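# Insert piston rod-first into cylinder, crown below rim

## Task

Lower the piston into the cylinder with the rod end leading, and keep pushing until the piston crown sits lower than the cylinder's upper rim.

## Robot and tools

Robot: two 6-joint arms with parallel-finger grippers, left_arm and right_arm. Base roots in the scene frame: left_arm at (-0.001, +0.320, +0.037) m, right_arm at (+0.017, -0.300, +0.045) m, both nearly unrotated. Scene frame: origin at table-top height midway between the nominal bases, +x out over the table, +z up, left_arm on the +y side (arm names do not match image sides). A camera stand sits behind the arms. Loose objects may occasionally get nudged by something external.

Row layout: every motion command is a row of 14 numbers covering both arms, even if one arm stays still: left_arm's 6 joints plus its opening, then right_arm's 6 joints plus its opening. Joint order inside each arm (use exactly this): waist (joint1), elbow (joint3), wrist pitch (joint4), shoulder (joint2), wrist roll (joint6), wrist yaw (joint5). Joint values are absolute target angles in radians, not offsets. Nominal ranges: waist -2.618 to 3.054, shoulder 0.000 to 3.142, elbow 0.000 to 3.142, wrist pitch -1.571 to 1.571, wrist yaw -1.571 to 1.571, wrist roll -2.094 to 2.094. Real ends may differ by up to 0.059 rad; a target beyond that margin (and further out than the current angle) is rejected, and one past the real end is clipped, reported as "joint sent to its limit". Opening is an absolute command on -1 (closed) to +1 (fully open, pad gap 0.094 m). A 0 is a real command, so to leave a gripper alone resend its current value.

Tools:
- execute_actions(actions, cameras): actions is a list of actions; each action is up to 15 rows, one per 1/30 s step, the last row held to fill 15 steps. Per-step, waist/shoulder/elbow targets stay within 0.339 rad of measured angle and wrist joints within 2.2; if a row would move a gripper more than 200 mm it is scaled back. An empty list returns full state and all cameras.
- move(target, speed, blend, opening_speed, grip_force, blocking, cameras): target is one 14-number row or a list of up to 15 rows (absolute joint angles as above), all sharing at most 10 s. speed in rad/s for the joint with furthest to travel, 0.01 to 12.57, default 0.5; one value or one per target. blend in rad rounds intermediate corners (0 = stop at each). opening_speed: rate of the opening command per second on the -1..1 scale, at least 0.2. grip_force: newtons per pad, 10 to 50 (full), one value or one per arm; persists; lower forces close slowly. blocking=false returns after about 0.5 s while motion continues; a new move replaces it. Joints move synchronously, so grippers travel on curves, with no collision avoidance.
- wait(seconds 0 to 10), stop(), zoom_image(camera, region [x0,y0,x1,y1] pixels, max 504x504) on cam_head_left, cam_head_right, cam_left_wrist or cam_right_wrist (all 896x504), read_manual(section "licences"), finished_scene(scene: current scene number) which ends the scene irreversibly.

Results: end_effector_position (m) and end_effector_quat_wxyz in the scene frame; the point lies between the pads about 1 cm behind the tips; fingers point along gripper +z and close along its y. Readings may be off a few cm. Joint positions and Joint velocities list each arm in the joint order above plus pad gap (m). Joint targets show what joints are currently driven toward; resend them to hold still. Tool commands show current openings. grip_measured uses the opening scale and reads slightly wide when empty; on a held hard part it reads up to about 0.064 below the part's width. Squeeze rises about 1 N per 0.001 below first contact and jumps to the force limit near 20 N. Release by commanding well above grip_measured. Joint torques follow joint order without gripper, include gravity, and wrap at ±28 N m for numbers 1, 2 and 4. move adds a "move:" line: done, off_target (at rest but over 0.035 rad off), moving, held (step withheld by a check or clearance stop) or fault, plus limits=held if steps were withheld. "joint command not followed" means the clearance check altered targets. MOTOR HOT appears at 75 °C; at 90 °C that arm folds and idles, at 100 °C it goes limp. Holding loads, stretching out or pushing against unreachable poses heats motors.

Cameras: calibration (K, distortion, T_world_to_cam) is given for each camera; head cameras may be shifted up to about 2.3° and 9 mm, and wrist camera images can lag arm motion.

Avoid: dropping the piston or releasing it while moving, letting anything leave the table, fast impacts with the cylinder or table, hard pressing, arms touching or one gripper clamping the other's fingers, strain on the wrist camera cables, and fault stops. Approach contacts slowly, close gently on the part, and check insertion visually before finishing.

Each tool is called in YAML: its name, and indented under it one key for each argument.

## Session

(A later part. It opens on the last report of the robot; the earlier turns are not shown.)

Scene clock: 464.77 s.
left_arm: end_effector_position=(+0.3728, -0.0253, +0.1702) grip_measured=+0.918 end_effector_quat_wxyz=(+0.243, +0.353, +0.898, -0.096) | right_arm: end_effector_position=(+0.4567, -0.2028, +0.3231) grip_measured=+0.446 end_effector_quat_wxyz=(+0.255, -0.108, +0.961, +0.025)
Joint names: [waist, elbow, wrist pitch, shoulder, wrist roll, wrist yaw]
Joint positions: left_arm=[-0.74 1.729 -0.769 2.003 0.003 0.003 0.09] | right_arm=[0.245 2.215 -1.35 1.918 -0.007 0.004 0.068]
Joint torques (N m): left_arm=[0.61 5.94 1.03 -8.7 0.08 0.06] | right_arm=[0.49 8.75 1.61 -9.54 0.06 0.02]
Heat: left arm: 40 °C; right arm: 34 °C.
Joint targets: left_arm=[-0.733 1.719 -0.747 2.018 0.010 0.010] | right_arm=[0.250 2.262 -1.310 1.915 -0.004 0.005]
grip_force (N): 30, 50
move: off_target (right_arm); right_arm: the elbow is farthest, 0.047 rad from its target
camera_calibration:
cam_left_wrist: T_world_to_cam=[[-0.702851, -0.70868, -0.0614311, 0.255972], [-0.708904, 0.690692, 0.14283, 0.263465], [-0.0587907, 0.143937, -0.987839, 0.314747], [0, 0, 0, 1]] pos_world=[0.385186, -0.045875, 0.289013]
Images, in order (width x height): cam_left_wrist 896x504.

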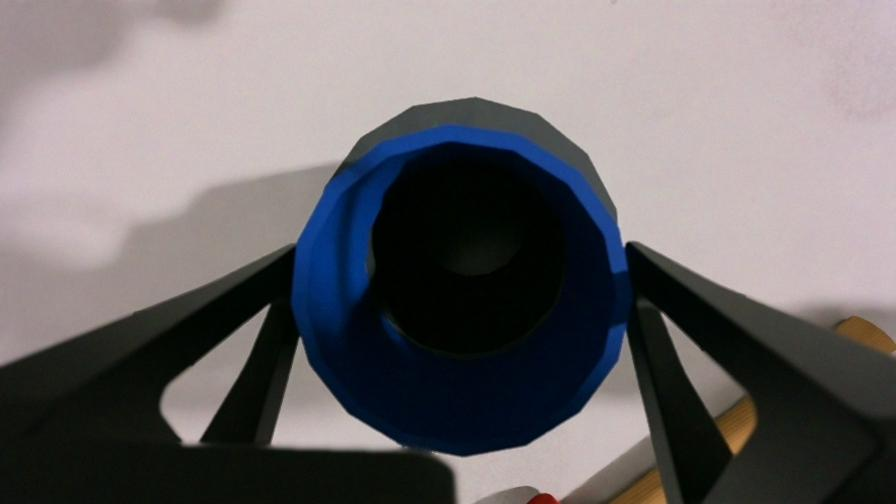

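zoom_image:
  camera: "cam_left_wrist"
  region: [320, 100, 620, 400]

Scaled by 1.680 from the camera's 896x504 image, which has a finer 1280x720 frame.

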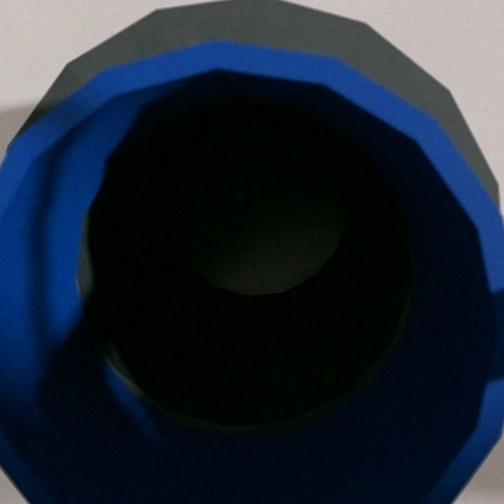

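move:
  target:
    - [-0.733,2.168,-1.139,2.061,0.010,0.010,0.92,0.25,2.262,-1.310,1.915,-0.004,0.005,0.3]
    - [-0.733,1.036,-0.887,1.164,0.010,0.010,0.92,0.25,2.262,-1.310,1.915,-0.004,0.005,0.3]
    - [-1.097,0.150,1.273,1.415,-1.571,-0.823,0.92,0.672,2.262,-1.310,1.915,-0.004,0.005,0.3]
  speed: [0.5,0.7,0.9]
  blend: [0.08,0.1,0.0]
  cameras: ["cam_head_left","cam_left_wrist","cam_right_wrist"]

Scene clock: 479.20 s.
left_arm: end_effector_position=(+0.2557, +0.1074, +0.2038) grip_measured=+0.918 end_effector_quat_wxyz=(+0.423, -0.424, +0.564, -0.568) | right_arm: end_effector_position=(+0.3772, -0.0299, +0.3231) grip_measured=+0.446 end_effector_quat_wxyz=(+0.244, -0.308, +0.916, +0.078)
Joint names: [waist, elbow, wrist pitch, shoulder, wrist roll, wrist yaw]
Joint positions: left_arm=[-1.09 0.159 1.251 1.404 -1.57 -0.809 0.09] | right_arm=[0.671 2.215 -1.35 1.918 -0.007 0.004 0.068]
Joint torques (N m): left_arm=[-0.65 4.11 1.41 -1.76 0.01 -0.18] | right_arm=[0.18 8.79 1.61 -9.48 0.05 0.02]
Heat: left arm: 40 °C; right arm: 35 °C.
Joint targets: left_arm=[-1.097 0.150 1.273 1.415 -1.571 -0.823] | right_arm=[0.672 2.262 -1.310 1.915 -0.004 0.005]
grip_force (N): 30, 50
move: off_target (right_arm); right_arm: the elbow is farthest, 0.047 rad from its target
camera_calibration:
cam_left_wrist: T_world_to_cam=[[0.0173064, -0.0629039, 0.99787, -0.199671], [-0.817793, -0.575089, -0.0220693, 0.281411], [0.575252, -0.815669, -0.0613951, 0.0740751], [0, 0, 0, 1]] pos_world=[0.19098, 0.209697, 0.210004]
cam_right_wrist: T_world_to_cam=[[0.588814, -0.807134, -0.0428151, -0.232612], [-0.794028, -0.587527, 0.155985, 0.239413], [-0.151056, -0.0578497, -0.986831, 0.497781], [0, 0, 0, 1]] pos_world=[0.402258, -0.0182907, 0.443921]
Images, in order (width x height): cam_head_left 896x504, cam_left_wrist 896x504, cam_right_wrist 896x504.

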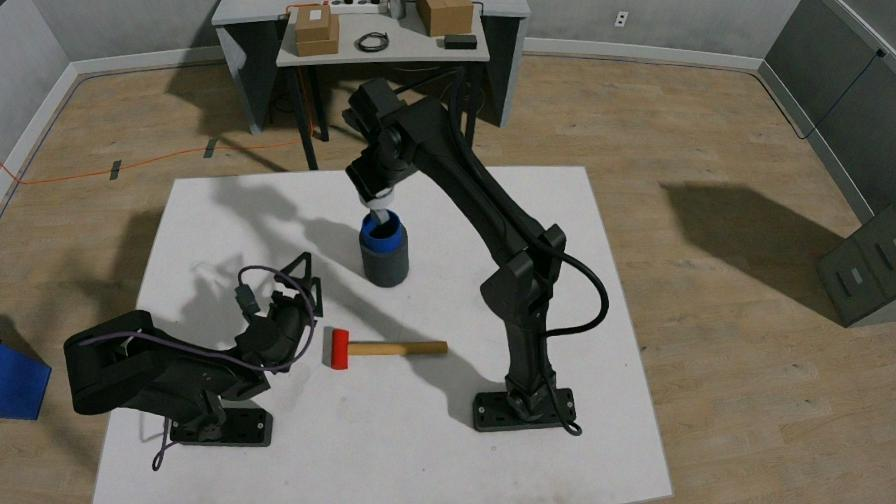

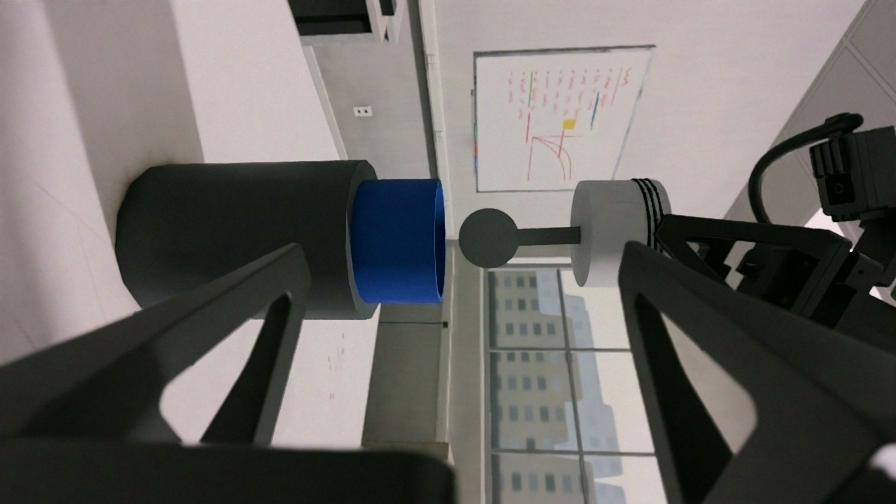

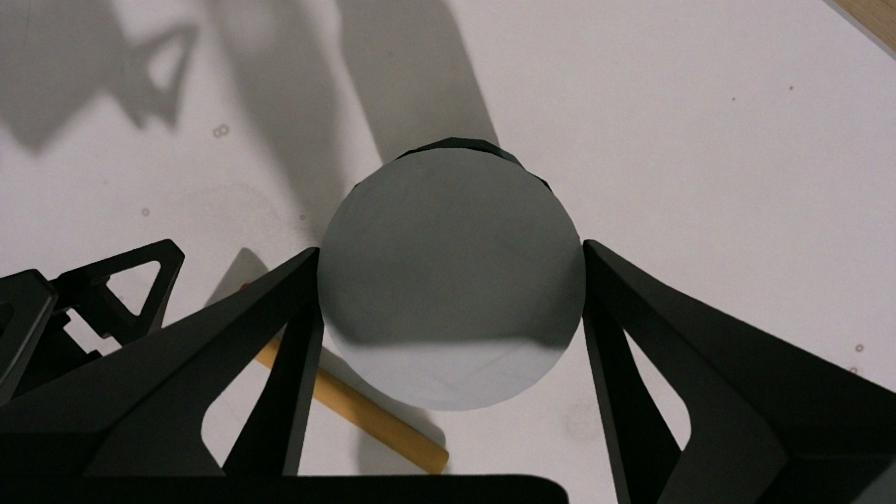

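zoom_image:
  camera: "cam_left_wrist"
  region: [330, 130, 690, 340]

Scaled by 1.400 from the camera's 896x504 image, which has a finer 1280x720 frame.

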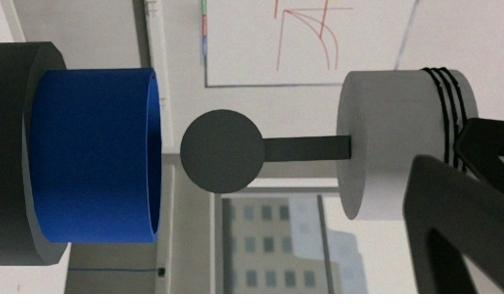

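zoom_image:
  camera: "cam_left_wrist"
  region: [320, 140, 520, 340]

zoom_image:
  camera: "cam_left_wrist"
  region: [540, 140, 740, 340]

Scaled by 2.520 from the camera's 896x504 image, which has a finer 1280x720 frame.

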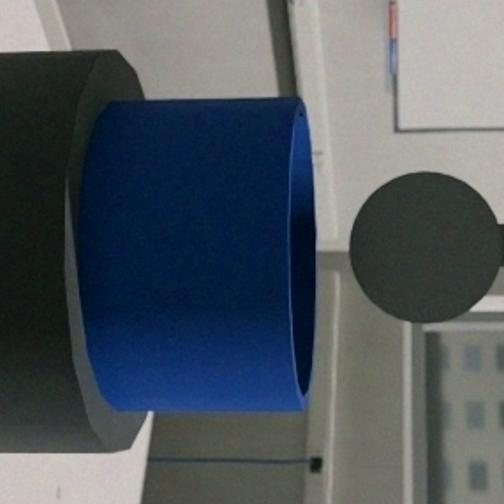

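Scaled by 2.520 from the camera's 896x504 image, which has a finer 1280x720 frame.

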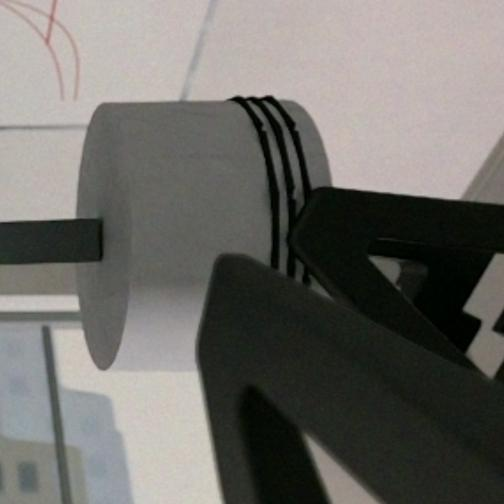

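move:
  target: [-1.097,0.150,1.273,1.415,-1.571,-0.823,0.92,0.672,1.7214,-0.934,1.7357,-0.004,0.005,0.3]
  speed: 0.35
  cameras: ["cam_left_wrist"]

Scene clock: 492.07 s.
left_arm: end_effector_position=(+0.2557, +0.1075, +0.2039) grip_measured=+0.918 end_effector_quat_wxyz=(+0.423, -0.424, +0.564, -0.568) | right_arm: end_effector_position=(+0.3756, -0.0311, +0.2431) grip_measured=+0.446 end_effector_quat_wxyz=(+0.238, -0.309, +0.918, +0.077)
Joint names: [waist, elbow, wrist pitch, shoulder, wrist roll, wrist yaw]
Joint positions: left_arm=[-1.09 0.159 1.252 1.404 -1.571 -0.809 0.09] | right_arm=[0.671 1.719 -0.991 1.794 -0.007 0.004 0.068]
Joint torques (N m): left_arm=[-0.65 4.1 1.42 -1.76 0.01 -0.17] | right_arm=[0.13 5.91 1.82 -14.52 0.03 0.02]
Heat: left arm: 41 °C; right arm: 35 °C.
Joint targets: left_arm=[-1.097 0.150 1.273 1.415 -1.571 -0.823] | right_arm=[0.672 1.721 -0.934 1.736 -0.004 0.005]
grip_force (N): 30, 50
move: off_target (right_arm); right_arm: the shoulder is farthest, 0.059 rad from its target
camera_calibration:
cam_left_wrist: T_world_to_cam=[[0.0173555, -0.0619018, 0.997931, -0.199905], [-0.817563, -0.575439, -0.0214759, 0.281317], [0.575578, -0.815499, -0.0605956, 0.0738096], [0, 0, 0, 1]] pos_world=[0.19098, 0.209698, 0.210006]
Images, in order (width x height): cam_left_wrist 896x504.

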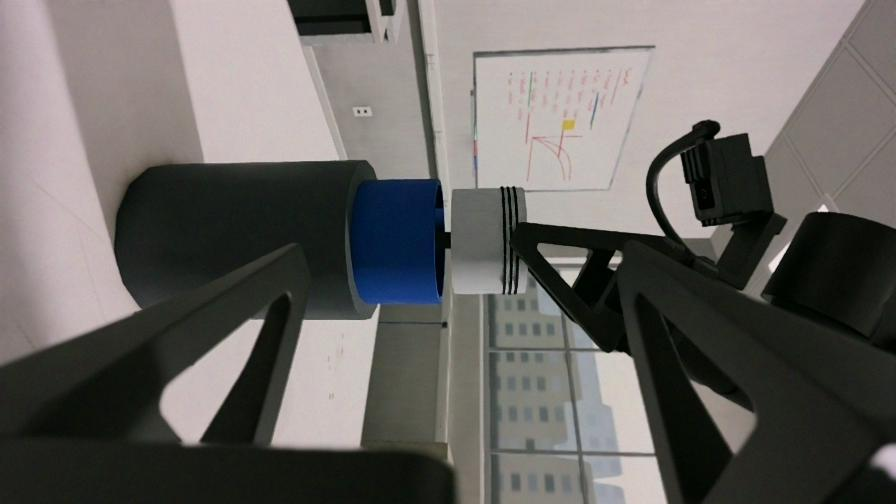

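zoom_image:
  camera: "cam_left_wrist"
  region: [350, 150, 550, 350]

execute_actions:
  actions: []
  cameras: ["cam_head_left","cam_head_right","cam_left_wrist"]

zoom_image:
  camera: "cam_head_left"
  region: [320, 140, 460, 300]

zoom_image:
  camera: "cam_head_right"
  region: [320, 140, 460, 300]

Scaled by 2.520 from the camera's 896x504 image, which has a finer 1280x720 frame.

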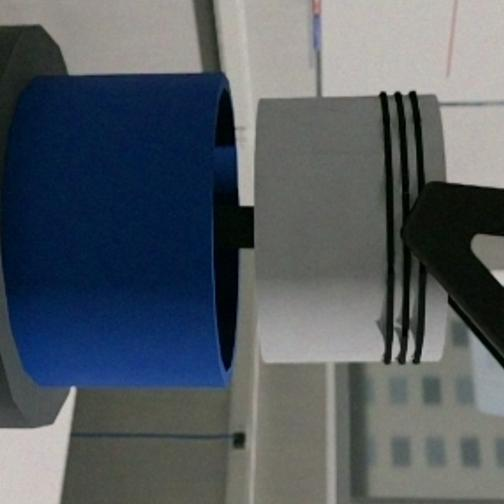

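Scene clock: 492.57 s.
left_arm: end_effector_position=(+0.2557, +0.1075, +0.2039) grip_measured=+0.918 end_effector_quat_wxyz=(+0.423, -0.424, +0.564, -0.568) | right_arm: end_effector_position=(+0.3756, -0.0311, +0.2431) grip_measured=+0.446 end_effector_quat_wxyz=(+0.238, -0.309, +0.918, +0.077)
Joint names: [waist, elbow, wrist pitch, shoulder, wrist roll, wrist yaw]
Joint positions: left_arm=[-1.09 0.159 1.252 1.404 -1.571 -0.809 0.09] | right_arm=[0.671 1.719 -0.991 1.794 -0.007 0.004 0.068]
Joint velocities: within noise
Joint torques (N m): left_arm=[-0.65 4.1 1.42 -1.76 0.01 -0.17] | right_arm=[0.1 5.96 1.8 -14.58 0.02 0]
Motor temperatures (°C): left_arm=[28 29 41 30 26 27 25] | right_arm=[29 33 35 33 28 29 31]
Heat: left arm: 41 °C; right arm: 35 °C.
Joint targets: left_arm=[-1.097 0.150 1.273 1.415 -1.571 -0.823] | right_arm=[0.672 1.721 -0.934 1.736 -0.004 0.005]
Tool commands: left_gripper/opening=+0.92 right_gripper/opening=+0.3
grip_force (N): 30, 50
camera_calibration:
cam_left_wrist: T_world_to_cam=[[0.0173555, -0.0619018, 0.997931, -0.199905], [-0.817563, -0.575439, -0.0214759, 0.281317], [0.575578, -0.815499, -0.0605956, 0.0738096], [0, 0, 0, 1]] pos_world=[0.19098, 0.209698, 0.210006]
Images, in order (width x height): cam_head_left 896x504, cam_head_right 896x504, cam_left_wrist 896x504.

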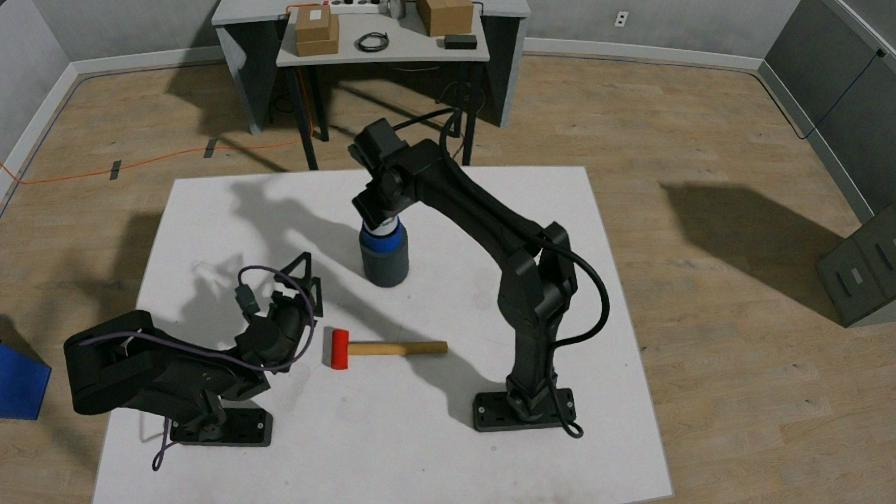

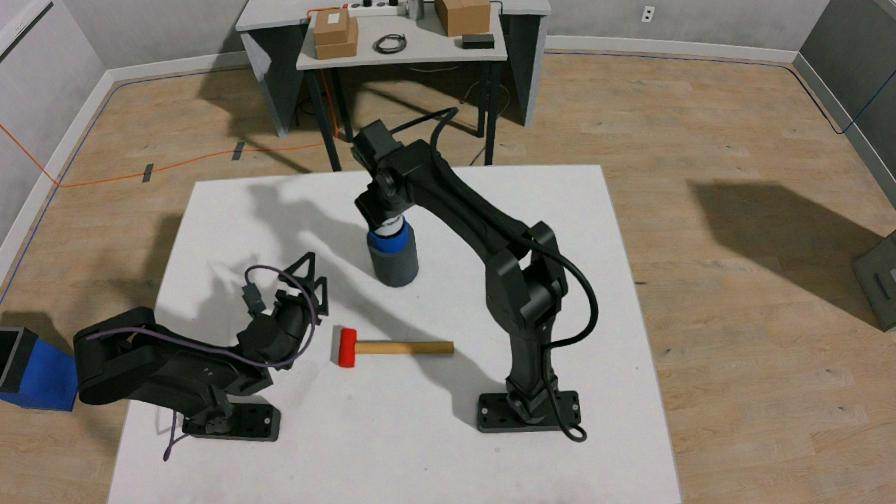

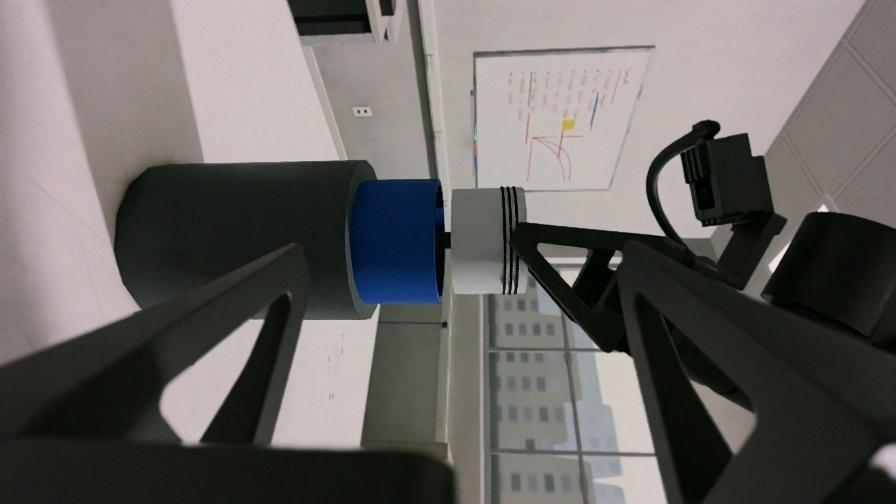

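Scaled by 3.150 from the camera's 896x504 image, which has a finer 1280x720 frame.

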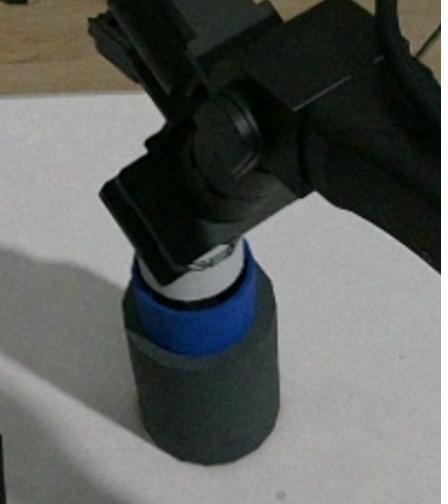

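Scaled by 3.150 from the camera's 896x504 image, which has a finer 1280x720 frame.

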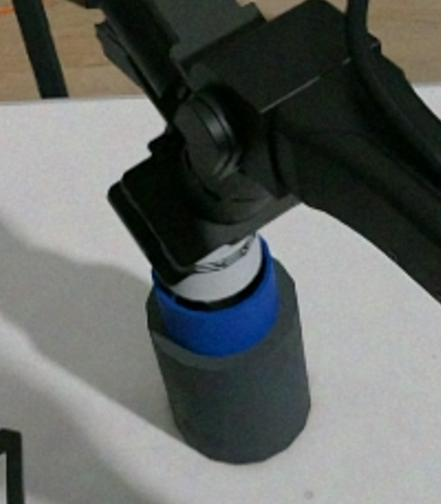

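move:
  target: [-1.097,0.150,1.273,1.415,-1.571,-0.823,0.92,0.672,1.5495,-0.769,1.7207,-0.004,0.005,0.3]
  speed: 0.15
  cameras: ["cam_left_wrist","cam_right_wrist"]

zoom_image:
  camera: "cam_left_wrist"
  region: [350, 150, 550, 350]

Scene clock: 496.00 s.
left_arm: end_effector_position=(+0.2557, +0.1075, +0.2039) grip_measured=+0.918 end_effector_quat_wxyz=(+0.423, -0.424, +0.564, -0.568) | right_arm: end_effector_position=(+0.3767, -0.0303, +0.2052) grip_measured=+0.446 end_effector_quat_wxyz=(+0.241, -0.309, +0.917, +0.078)
Joint names: [waist, elbow, wrist pitch, shoulder, wrist roll, wrist yaw]
Joint positions: left_arm=[-1.09 0.159 1.252 1.404 -1.571 -0.809 0.09] | right_arm=[0.671 1.548 -0.827 1.78 -0.007 0.004 0.068]
Joint torques (N m): left_arm=[-0.65 4.08 1.42 -1.77 0 -0.17] | right_arm=[0.12 5.94 1.82 -14.53 0.04 0.02]
Heat: left arm: 41 °C; right arm: 35 °C.
Joint targets: left_arm=[-1.097 0.150 1.273 1.415 -1.571 -0.823] | right_arm=[0.672 1.550 -0.769 1.721 -0.004 0.005]
grip_force (N): 30, 50
move: off_target (right_arm); right_arm: the shoulder is farthest, 0.060 rad from its target
camera_calibration:
cam_left_wrist: T_world_to_cam=[[0.0173555, -0.0619018, 0.997931, -0.199905], [-0.817563, -0.575439, -0.0214759, 0.281317], [0.575578, -0.815499, -0.0605956, 0.0738096], [0, 0, 0, 1]] pos_world=[0.19098, 0.209698, 0.210006]
cam_right_wrist: T_world_to_cam=[[0.588621, -0.807279, -0.0427358, -0.237615], [-0.793245, -0.586963, 0.161978, 0.255583], [-0.155846, -0.061444, -0.985868, 0.382879], [0, 0, 0, 1]] pos_world=[0.402275, -0.0182779, 0.325915]
Images, in order (width x height): cam_left_wrist 896x504, cam_right_wrist 896x504.

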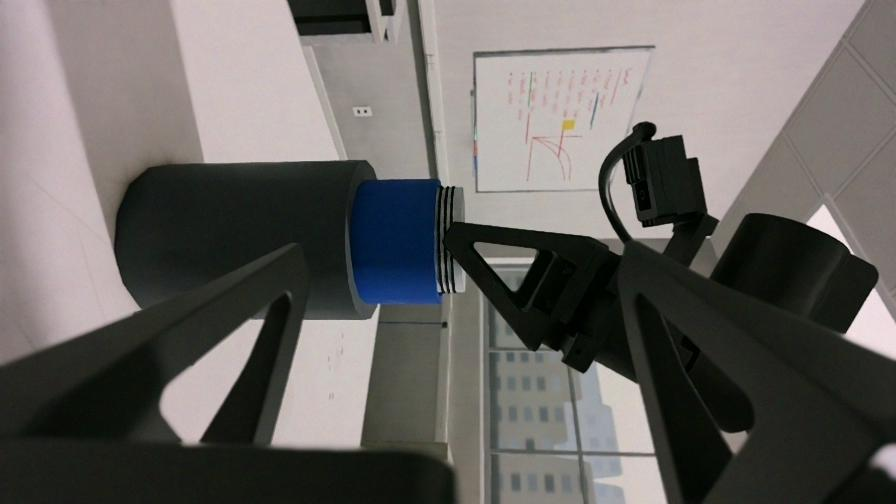

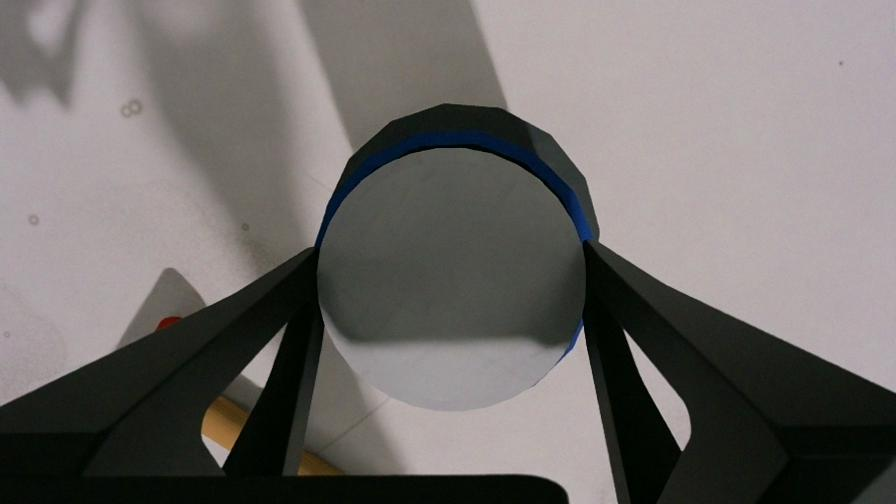

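Scaled by 2.520 from the camera's 896x504 image, which has a finer 1280x720 frame.

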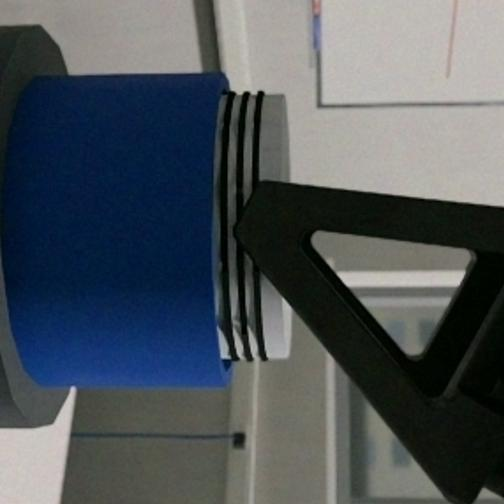

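execute_actions:
  actions:
    - [[-1.097,0.150,1.273,1.415,-1.571,-0.823,0.92,0.672,1.5525,-0.780,1.746,-0.004,0.005,0.40],[-1.097,0.150,1.273,1.415,-1.571,-0.823,0.92,0.672,1.556,-0.792,1.770,-0.004,0.005,0.42]]
    - [[-1.097,0.150,1.273,1.415,-1.571,-0.823,0.92,0.672,1.556,-0.792,1.770,-0.004,0.005,0.43]]
    - [[-1.097,0.150,1.273,1.415,-1.571,-0.823,0.92,0.672,1.556,-0.792,1.770,-0.004,0.005,0.436]]
    - [[-1.097,0.150,1.273,1.415,-1.571,-0.823,0.92,0.672,1.556,-0.792,1.770,-0.004,0.005,0.440]]
    - [[-1.097,0.150,1.273,1.415,-1.571,-0.823,0.92,0.672,1.556,-0.792,1.770,-0.004,0.005,0.443]]
    - [[-1.097,0.150,1.273,1.415,-1.571,-0.823,0.92,0.672,1.556,-0.792,1.770,-0.004,0.005,0.446]]
    - [[-1.097,0.150,1.273,1.415,-1.571,-0.823,0.92,0.672,1.556,-0.792,1.770,-0.004,0.005,0.449]]
  cameras: ["cam_left_wrist"]

Scene clock: 509.00 s.
left_arm: end_effector_position=(+0.2557, +0.1075, +0.2039) grip_measured=+0.918 end_effector_quat_wxyz=(+0.423, -0.424, +0.564, -0.568) | right_arm: end_effector_position=(+0.3757, -0.0310, +0.2046) grip_measured=+0.451 end_effector_quat_wxyz=(+0.238, -0.309, +0.918, +0.077)
Joint names: [waist, elbow, wrist pitch, shoulder, wrist roll, wrist yaw]
Joint positions: left_arm=[-1.09 0.159 1.252 1.404 -1.571 -0.809 0.09] | right_arm=[0.671 1.548 -0.832 1.78 -0.007 0.004 0.068]
Joint torques (N m): left_arm=[-0.65 4.08 1.42 -1.77 0.01 -0.17] | right_arm=[0.1 6.43 1.63 -9.84 0.04 0.02]
Heat: left arm: 42 °C; right arm: 35 °C.
Joint targets: left_arm=[-1.097 0.150 1.273 1.415 -1.571 -0.823] | right_arm=[0.672 1.556 -0.792 1.770 -0.004 0.005]
grip_force (N): 30, 50
camera_calibration:
cam_left_wrist: T_world_to_cam=[[0.0173555, -0.0619018, 0.997931, -0.199905], [-0.817563, -0.575439, -0.0214759, 0.281317], [0.575578, -0.815499, -0.0605956, 0.0738096], [0, 0, 0, 1]] pos_world=[0.19098, 0.209698, 0.210006]
Images, in order (width x height): cam_left_wrist 896x504.

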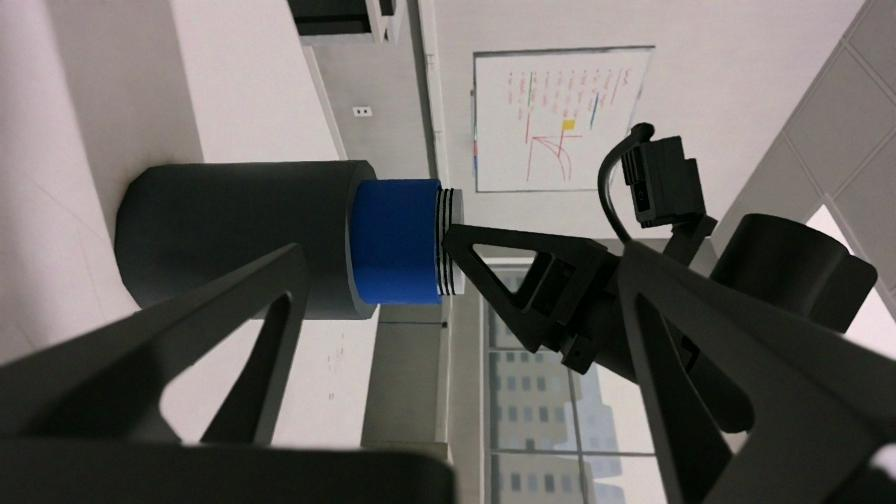

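execute_actions:
  actions:
    - [[-1.097,0.150,1.273,1.415,-1.571,-0.823,0.92,0.672,1.556,-0.792,1.770,-0.004,0.005,0.452]]
    - [[-1.097,0.150,1.273,1.415,-1.571,-0.823,0.92,0.672,1.556,-0.792,1.770,-0.004,0.005,0.455]]
    - [[-1.097,0.150,1.273,1.415,-1.571,-0.823,0.92,0.672,1.556,-0.792,1.770,-0.004,0.005,0.458]]
    - [[-1.097,0.150,1.273,1.415,-1.571,-0.823,0.92,0.672,1.556,-0.792,1.770,-0.004,0.005,0.461]]
    - [[-1.097,0.150,1.273,1.415,-1.571,-0.823,0.92,0.672,1.556,-0.792,1.770,-0.004,0.005,0.464]]
    - [[-1.097,0.150,1.273,1.415,-1.571,-0.823,0.92,0.672,1.556,-0.792,1.770,-0.004,0.005,0.467]]
  cameras: ["cam_left_wrist"]

Scene clock: 513.13 s.
left_arm: end_effector_position=(+0.2557, +0.1075, +0.2039) grip_measured=+0.918 end_effector_quat_wxyz=(+0.423, -0.424, +0.564, -0.568) | right_arm: end_effector_position=(+0.3757, -0.0310, +0.2045) grip_measured=+0.469 end_effector_quat_wxyz=(+0.238, -0.309, +0.918, +0.077)
Joint names: [waist, elbow, wrist pitch, shoulder, wrist roll, wrist yaw]
Joint positions: left_arm=[-1.09 0.159 1.252 1.404 -1.571 -0.809 0.09] | right_arm=[0.671 1.548 -0.833 1.78 -0.007 0.004 0.069]
Joint torques (N m): left_arm=[-0.65 4.1 1.42 -1.76 0.01 -0.17] | right_arm=[0.05 6.41 1.61 -9.87 0.03 0.01]
Heat: left arm: 42 °C; right arm: 35 °C.
Joint targets: left_arm=[-1.097 0.150 1.273 1.415 -1.571 -0.823] | right_arm=[0.672 1.556 -0.792 1.770 -0.004 0.005]
grip_force (N): 30, 50
camera_calibration:
cam_left_wrist: T_world_to_cam=[[0.0173555, -0.0619018, 0.997931, -0.199905], [-0.817563, -0.575439, -0.0214759, 0.281317], [0.575578, -0.815499, -0.0605956, 0.0738096], [0, 0, 0, 1]] pos_world=[0.19098, 0.209698, 0.210006]
Images, in order (width x height): cam_left_wrist 896x504.

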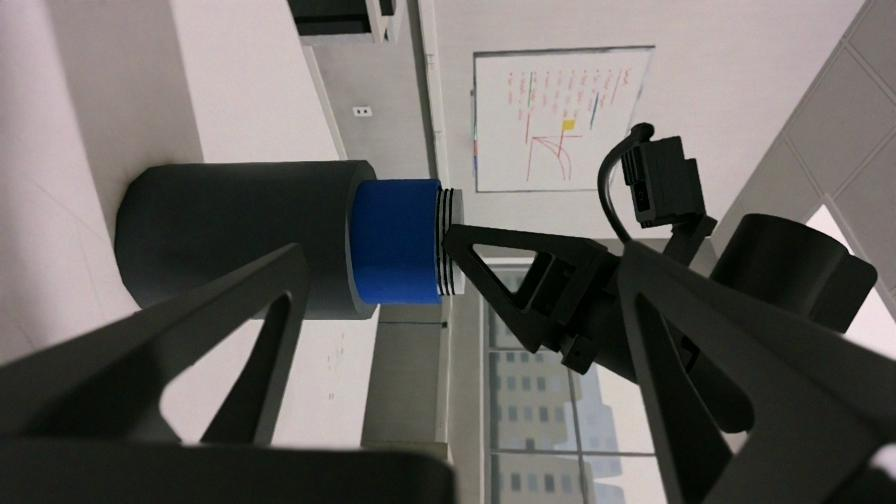

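execute_actions:
  actions:
    - [[-1.097,0.150,1.273,1.415,-1.571,-0.823,0.92,0.672,1.556,-0.792,1.770,-0.004,0.005,0.471]]
    - [[-1.097,0.150,1.273,1.415,-1.571,-0.823,0.92,0.672,1.556,-0.792,1.770,-0.004,0.005,0.475]]
    - [[-1.097,0.150,1.273,1.415,-1.571,-0.823,0.92,0.672,1.556,-0.792,1.770,-0.004,0.005,0.478]]
    - [[-1.097,0.150,1.273,1.415,-1.571,-0.823,0.92,0.672,1.556,-0.792,1.770,-0.004,0.005,0.481]]
    - [[-1.097,0.150,1.273,1.415,-1.571,-0.823,0.92,0.672,1.556,-0.792,1.770,-0.004,0.005,0.484]]
    - [[-1.097,0.150,1.273,1.415,-1.571,-0.823,0.92,0.672,1.556,-0.792,1.770,-0.004,0.005,0.487]]
    - [[-1.097,0.150,1.273,1.415,-1.571,-0.823,0.92,0.672,1.556,-0.792,1.770,-0.004,0.005,0.490]]
    - [[-1.097,0.150,1.273,1.415,-1.571,-0.823,0.92,0.672,1.556,-0.792,1.770,-0.004,0.005,0.493]]
  cameras: ["cam_left_wrist"]

Scene clock: 518.30 s.
left_arm: end_effector_position=(+0.2557, +0.1075, +0.2039) grip_measured=+0.918 end_effector_quat_wxyz=(+0.423, -0.424, +0.564, -0.568) | right_arm: end_effector_position=(+0.3801, -0.0277, +0.2077) grip_measured=+0.491 end_effector_quat_wxyz=(+0.250, -0.308, +0.915, +0.081)
Joint names: [waist, elbow, wrist pitch, shoulder, wrist roll, wrist yaw]
Joint positions: left_arm=[-1.09 0.159 1.252 1.404 -1.571 -0.809 0.09] | right_arm=[0.671 1.548 -0.807 1.78 -0.007 0.004 0.07]
Joint torques (N m): left_arm=[-0.65 4.1 1.43 -1.76 0 -0.17] | right_arm=[0.14 6.45 1.36 -9.98 0.02 0.01]
Heat: left arm: 42 °C; right arm: 35 °C.
Joint targets: left_arm=[-1.097 0.150 1.273 1.415 -1.571 -0.823] | right_arm=[0.672 1.556 -0.792 1.770 -0.004 0.005]
grip_force (N): 30, 50
camera_calibration:
cam_left_wrist: T_world_to_cam=[[0.0173555, -0.0619018, 0.997931, -0.199905], [-0.817563, -0.575439, -0.0214759, 0.281317], [0.575578, -0.815499, -0.0605956, 0.0738096], [0, 0, 0, 1]] pos_world=[0.19098, 0.209698, 0.210006]
Images, in order (width x height): cam_left_wrist 896x504.

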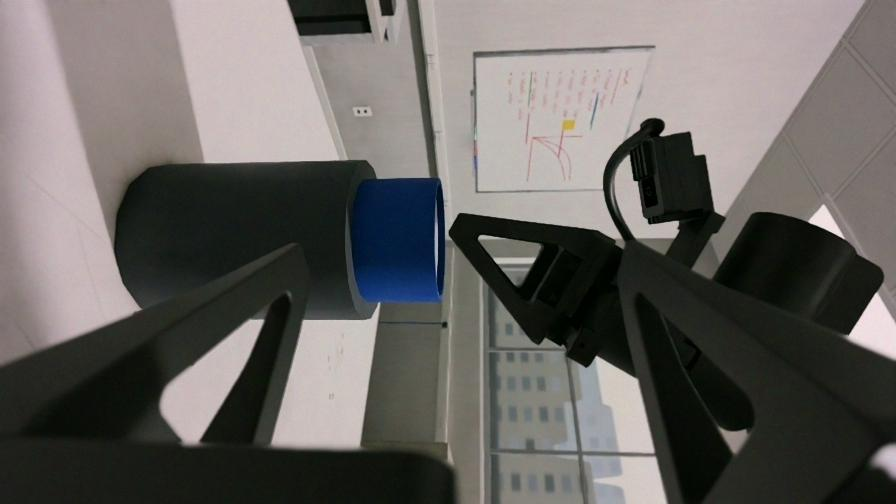

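zoom_image:
  camera: "cam_left_wrist"
  region: [350, 150, 550, 350]

execute_actions:
  actions:
    - [[-1.097,0.150,1.273,1.415,-1.571,-0.823,0.92,0.672,1.556,-0.792,1.770,-0.004,0.005,0.65]]
  cameras: ["cam_right_wrist"]

zoom_image:
  camera: "cam_right_wrist"
  region: [280, 60, 640, 420]

Scaled by 2.520 from the camera's 896x504 image, which has a finer 1280x720 frame.

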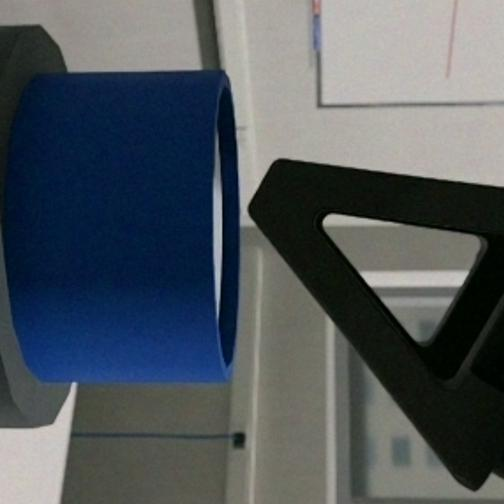

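Scene clock: 521.17 s.
left_arm: end_effector_position=(+0.2557, +0.1075, +0.2039) grip_measured=+0.918 end_effector_quat_wxyz=(+0.423, -0.424, +0.564, -0.568) | right_arm: end_effector_position=(+0.3801, -0.0277, +0.2077) grip_measured=+0.648 end_effector_quat_wxyz=(+0.250, -0.308, +0.915, +0.081)
Joint names: [waist, elbow, wrist pitch, shoulder, wrist roll, wrist yaw]
Joint positions: left_arm=[-1.09 0.159 1.252 1.404 -1.571 -0.809 0.09] | right_arm=[0.671 1.548 -0.807 1.78 -0.007 0.004 0.077]
Joint torques (N m): left_arm=[-0.66 4.1 1.42 -1.76 0.01 -0.17] | right_arm=[0.14 6.42 1.35 -9.78 0.05 0.02]
Heat: left arm: 42 °C; right arm: 35 °C.
Joint targets: left_arm=[-1.097 0.150 1.273 1.415 -1.571 -0.823] | right_arm=[0.672 1.556 -0.792 1.770 -0.004 0.005]
grip_force (N): 30, 50
camera_calibration:
cam_right_wrist: T_world_to_cam=[[0.589275, -0.806784, -0.0430707, -0.237606], [-0.795664, -0.588757, 0.142423, 0.264378], [-0.140262, -0.0496564, -0.988868, 0.381064], [0, 0, 0, 1]] pos_world=[0.40382, -0.01712, 0.328935]
Images, in order (width x height): cam_right_wrist 896x504.

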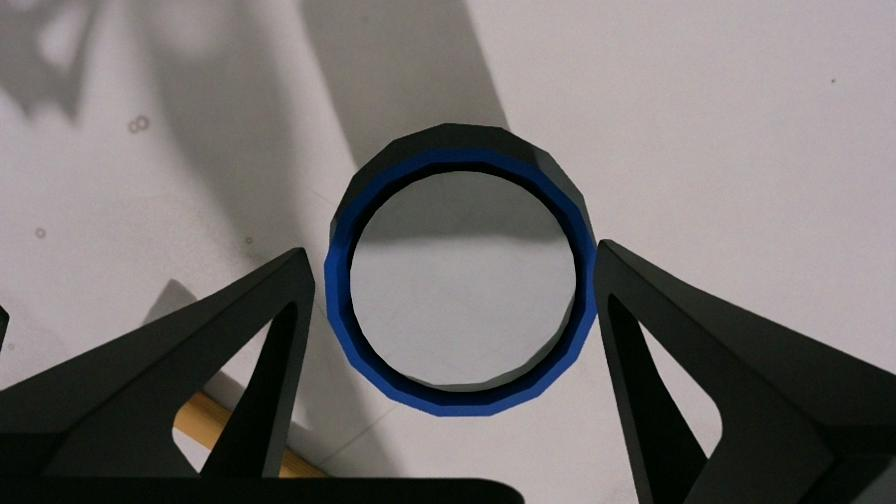

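Scaled by 1.400 from the camera's 896x504 image, which has a finer 1280x720 frame.

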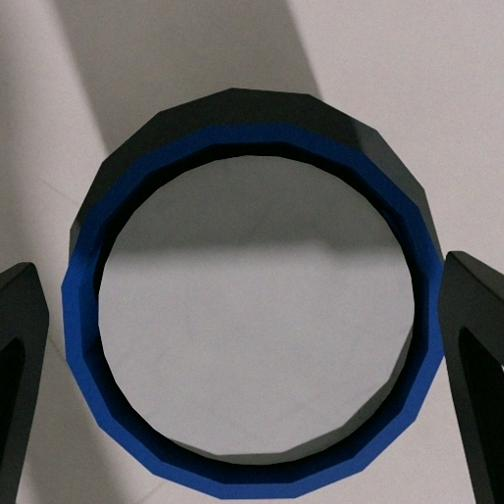

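move:
  target:
    - [-1.097,0.150,1.273,1.415,-1.571,-0.823,0.92,0.664,1.556,-0.792,1.770,-0.004,0.005,1.0]
    - [-1.097,0.150,1.273,1.415,-1.571,-0.823,0.92,0.664,1.3927,-0.658,1.7995,-0.004,0.005,1.0]
  speed: [0.2,0.2]
  cameras: ["cam_left_wrist","cam_right_wrist"]

Scene clock: 526.83 s.
left_arm: end_effector_position=(+0.2557, +0.1075, +0.2039) grip_measured=+0.918 end_effector_quat_wxyz=(+0.423, -0.424, +0.564, -0.568) | right_arm: end_effector_position=(+0.3762, -0.0306, +0.1654) grip_measured=+0.998 end_effector_quat_wxyz=(+0.240, -0.309, +0.917, +0.077)
Joint names: [waist, elbow, wrist pitch, shoulder, wrist roll, wrist yaw]
Joint positions: left_arm=[-1.09 0.159 1.252 1.404 -1.571 -0.809 0.09] | right_arm=[0.671 1.403 -0.674 1.79 -0.007 0.004 0.094]
Joint torques (N m): left_arm=[-0.65 4.1 1.42 -1.77 0.01 -0.17] | right_arm=[-0.62 5.11 1.35 -8.17 0.06 0]
Heat: left arm: 42 °C; right arm: 35 °C.
Joint targets: left_arm=[-1.097 0.150 1.273 1.415 -1.571 -0.823] | right_arm=[0.664 1.393 -0.658 1.799 -0.004 0.005]
grip_force (N): 30, 50
move: done
camera_calibration:
cam_left_wrist: T_world_to_cam=[[0.0173555, -0.0619018, 0.997931, -0.199905], [-0.817563, -0.575439, -0.0214759, 0.281317], [0.575578, -0.815499, -0.0605956, 0.0738096], [0, 0, 0, 1]] pos_world=[0.19098, 0.209698, 0.210006]
cam_right_wrist: T_world_to_cam=[[0.58856, -0.80732, -0.0427914, -0.239261], [-0.792975, -0.58679, 0.163916, 0.261022], [-0.157442, -0.062542, -0.985546, 0.344111], [0, 0, 0, 1]] pos_world=[0.401981, -0.018474, 0.286113]
Images, in order (width x height): cam_left_wrist 896x504, cam_right_wrist 896x504.

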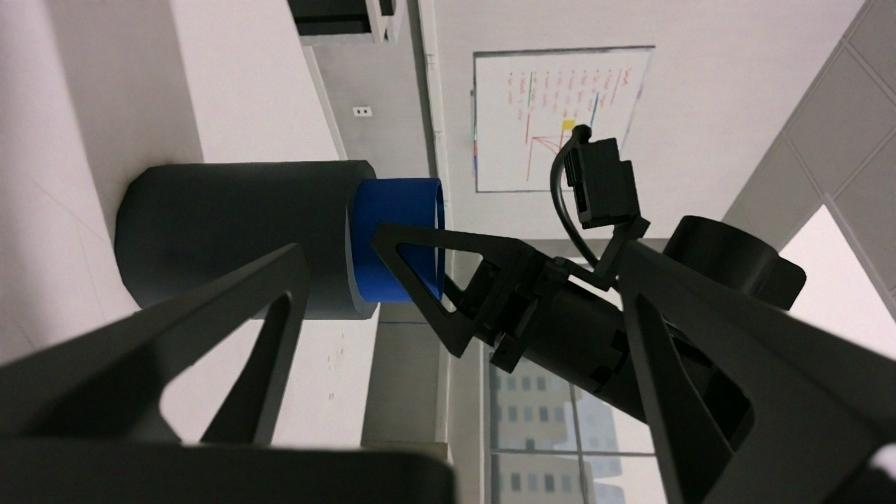

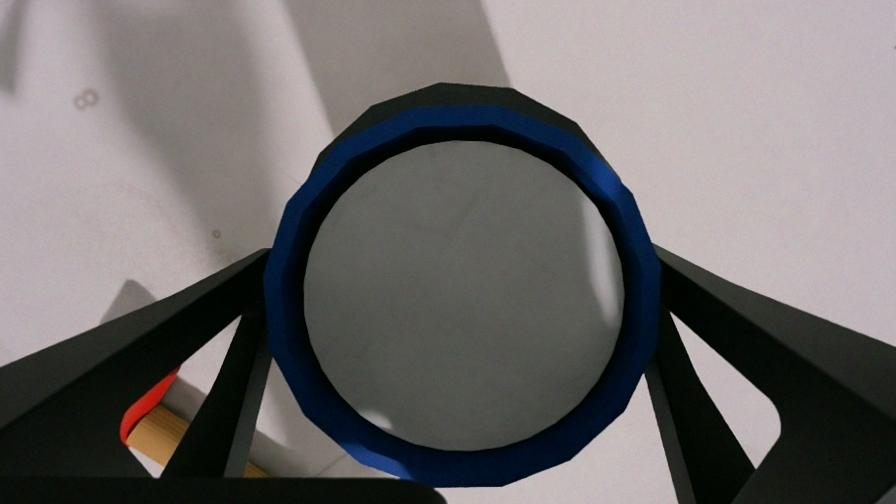

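move:
  target: [-1.097,0.150,1.273,1.415,-1.571,-0.823,0.92,0.668,1.3927,-0.658,1.7995,-0.004,0.005,0.5]
  speed: 0.2
  opening_speed: 0.5
  cameras: ["cam_left_wrist","cam_right_wrist"]

zoom_image:
  camera: "cam_left_wrist"
  region: [330, 150, 530, 350]

Scene clock: 528.60 s.
left_arm: end_effector_position=(+0.2557, +0.1075, +0.2039) grip_measured=+0.918 end_effector_quat_wxyz=(+0.423, -0.424, +0.564, -0.568) | right_arm: end_effector_position=(+0.3765, -0.0306, +0.1655) grip_measured=+0.714 end_effector_quat_wxyz=(+0.241, -0.308, +0.917, +0.077)
Joint names: [waist, elbow, wrist pitch, shoulder, wrist roll, wrist yaw]
Joint positions: left_arm=[-1.09 0.159 1.252 1.404 -1.571 -0.809 0.09] | right_arm=[0.671 1.403 -0.672 1.79 -0.007 0.004 0.081]
Joint torques (N m): left_arm=[-0.65 4.1 1.42 -1.76 0.01 -0.17] | right_arm=[-0.23 5.01 1.31 -8.1 0.05 0.02]
Heat: left arm: 42 °C; right arm: 35 °C.
Joint targets: left_arm=[-1.097 0.150 1.273 1.415 -1.571 -0.823] | right_arm=[0.668 1.393 -0.658 1.799 -0.004 0.005]
grip_force (N): 30, 50
move: done
camera_calibration:
cam_left_wrist: T_world_to_cam=[[0.0173555, -0.0619018, 0.997931, -0.199905], [-0.817563, -0.575439, -0.0214759, 0.281317], [0.575578, -0.815499, -0.0605956, 0.0738096], [0, 0, 0, 1]] pos_world=[0.19098, 0.209698, 0.210006]
cam_right_wrist: T_world_to_cam=[[0.588279, -0.807527, -0.0427631, -0.239354], [-0.793362, -0.58658, 0.162788, 0.261583], [-0.15654, -0.0618382, -0.985734, 0.343939], [0, 0, 0, 1]] pos_world=[0.402177, -0.018577, 0.286214]
Images, in order (width x height): cam_left_wrist 896x504, cam_right_wrist 896x504.

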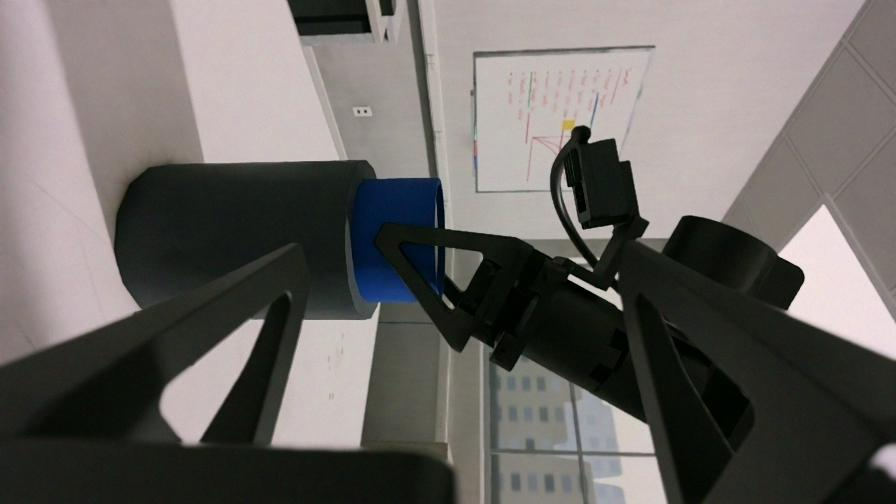

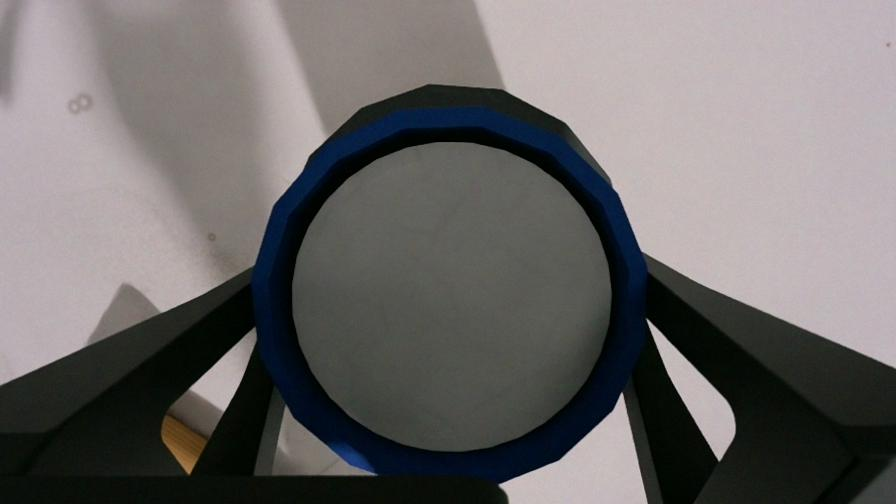

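Scaled by 2.520 from the camera's 896x504 image, which has a finer 1280x720 frame.

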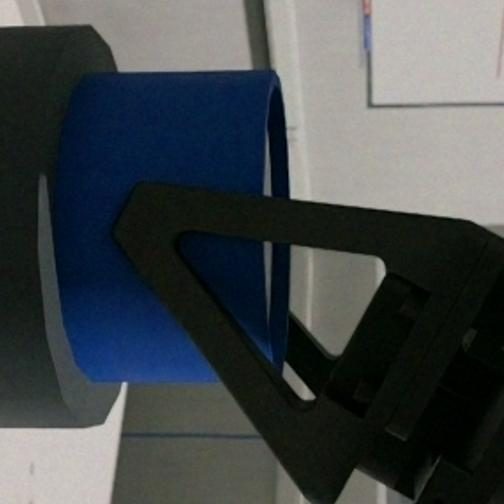

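zoom_image:
  camera: "cam_right_wrist"
  region: [230, 60, 670, 500]

Scaled by 1.145 from the camera's 896x504 image, which has a finer 1280x720 frame.

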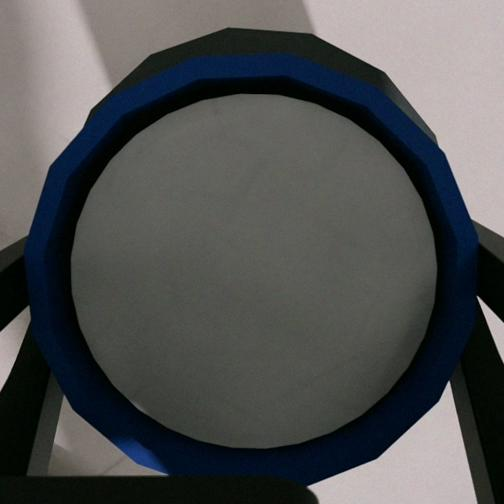

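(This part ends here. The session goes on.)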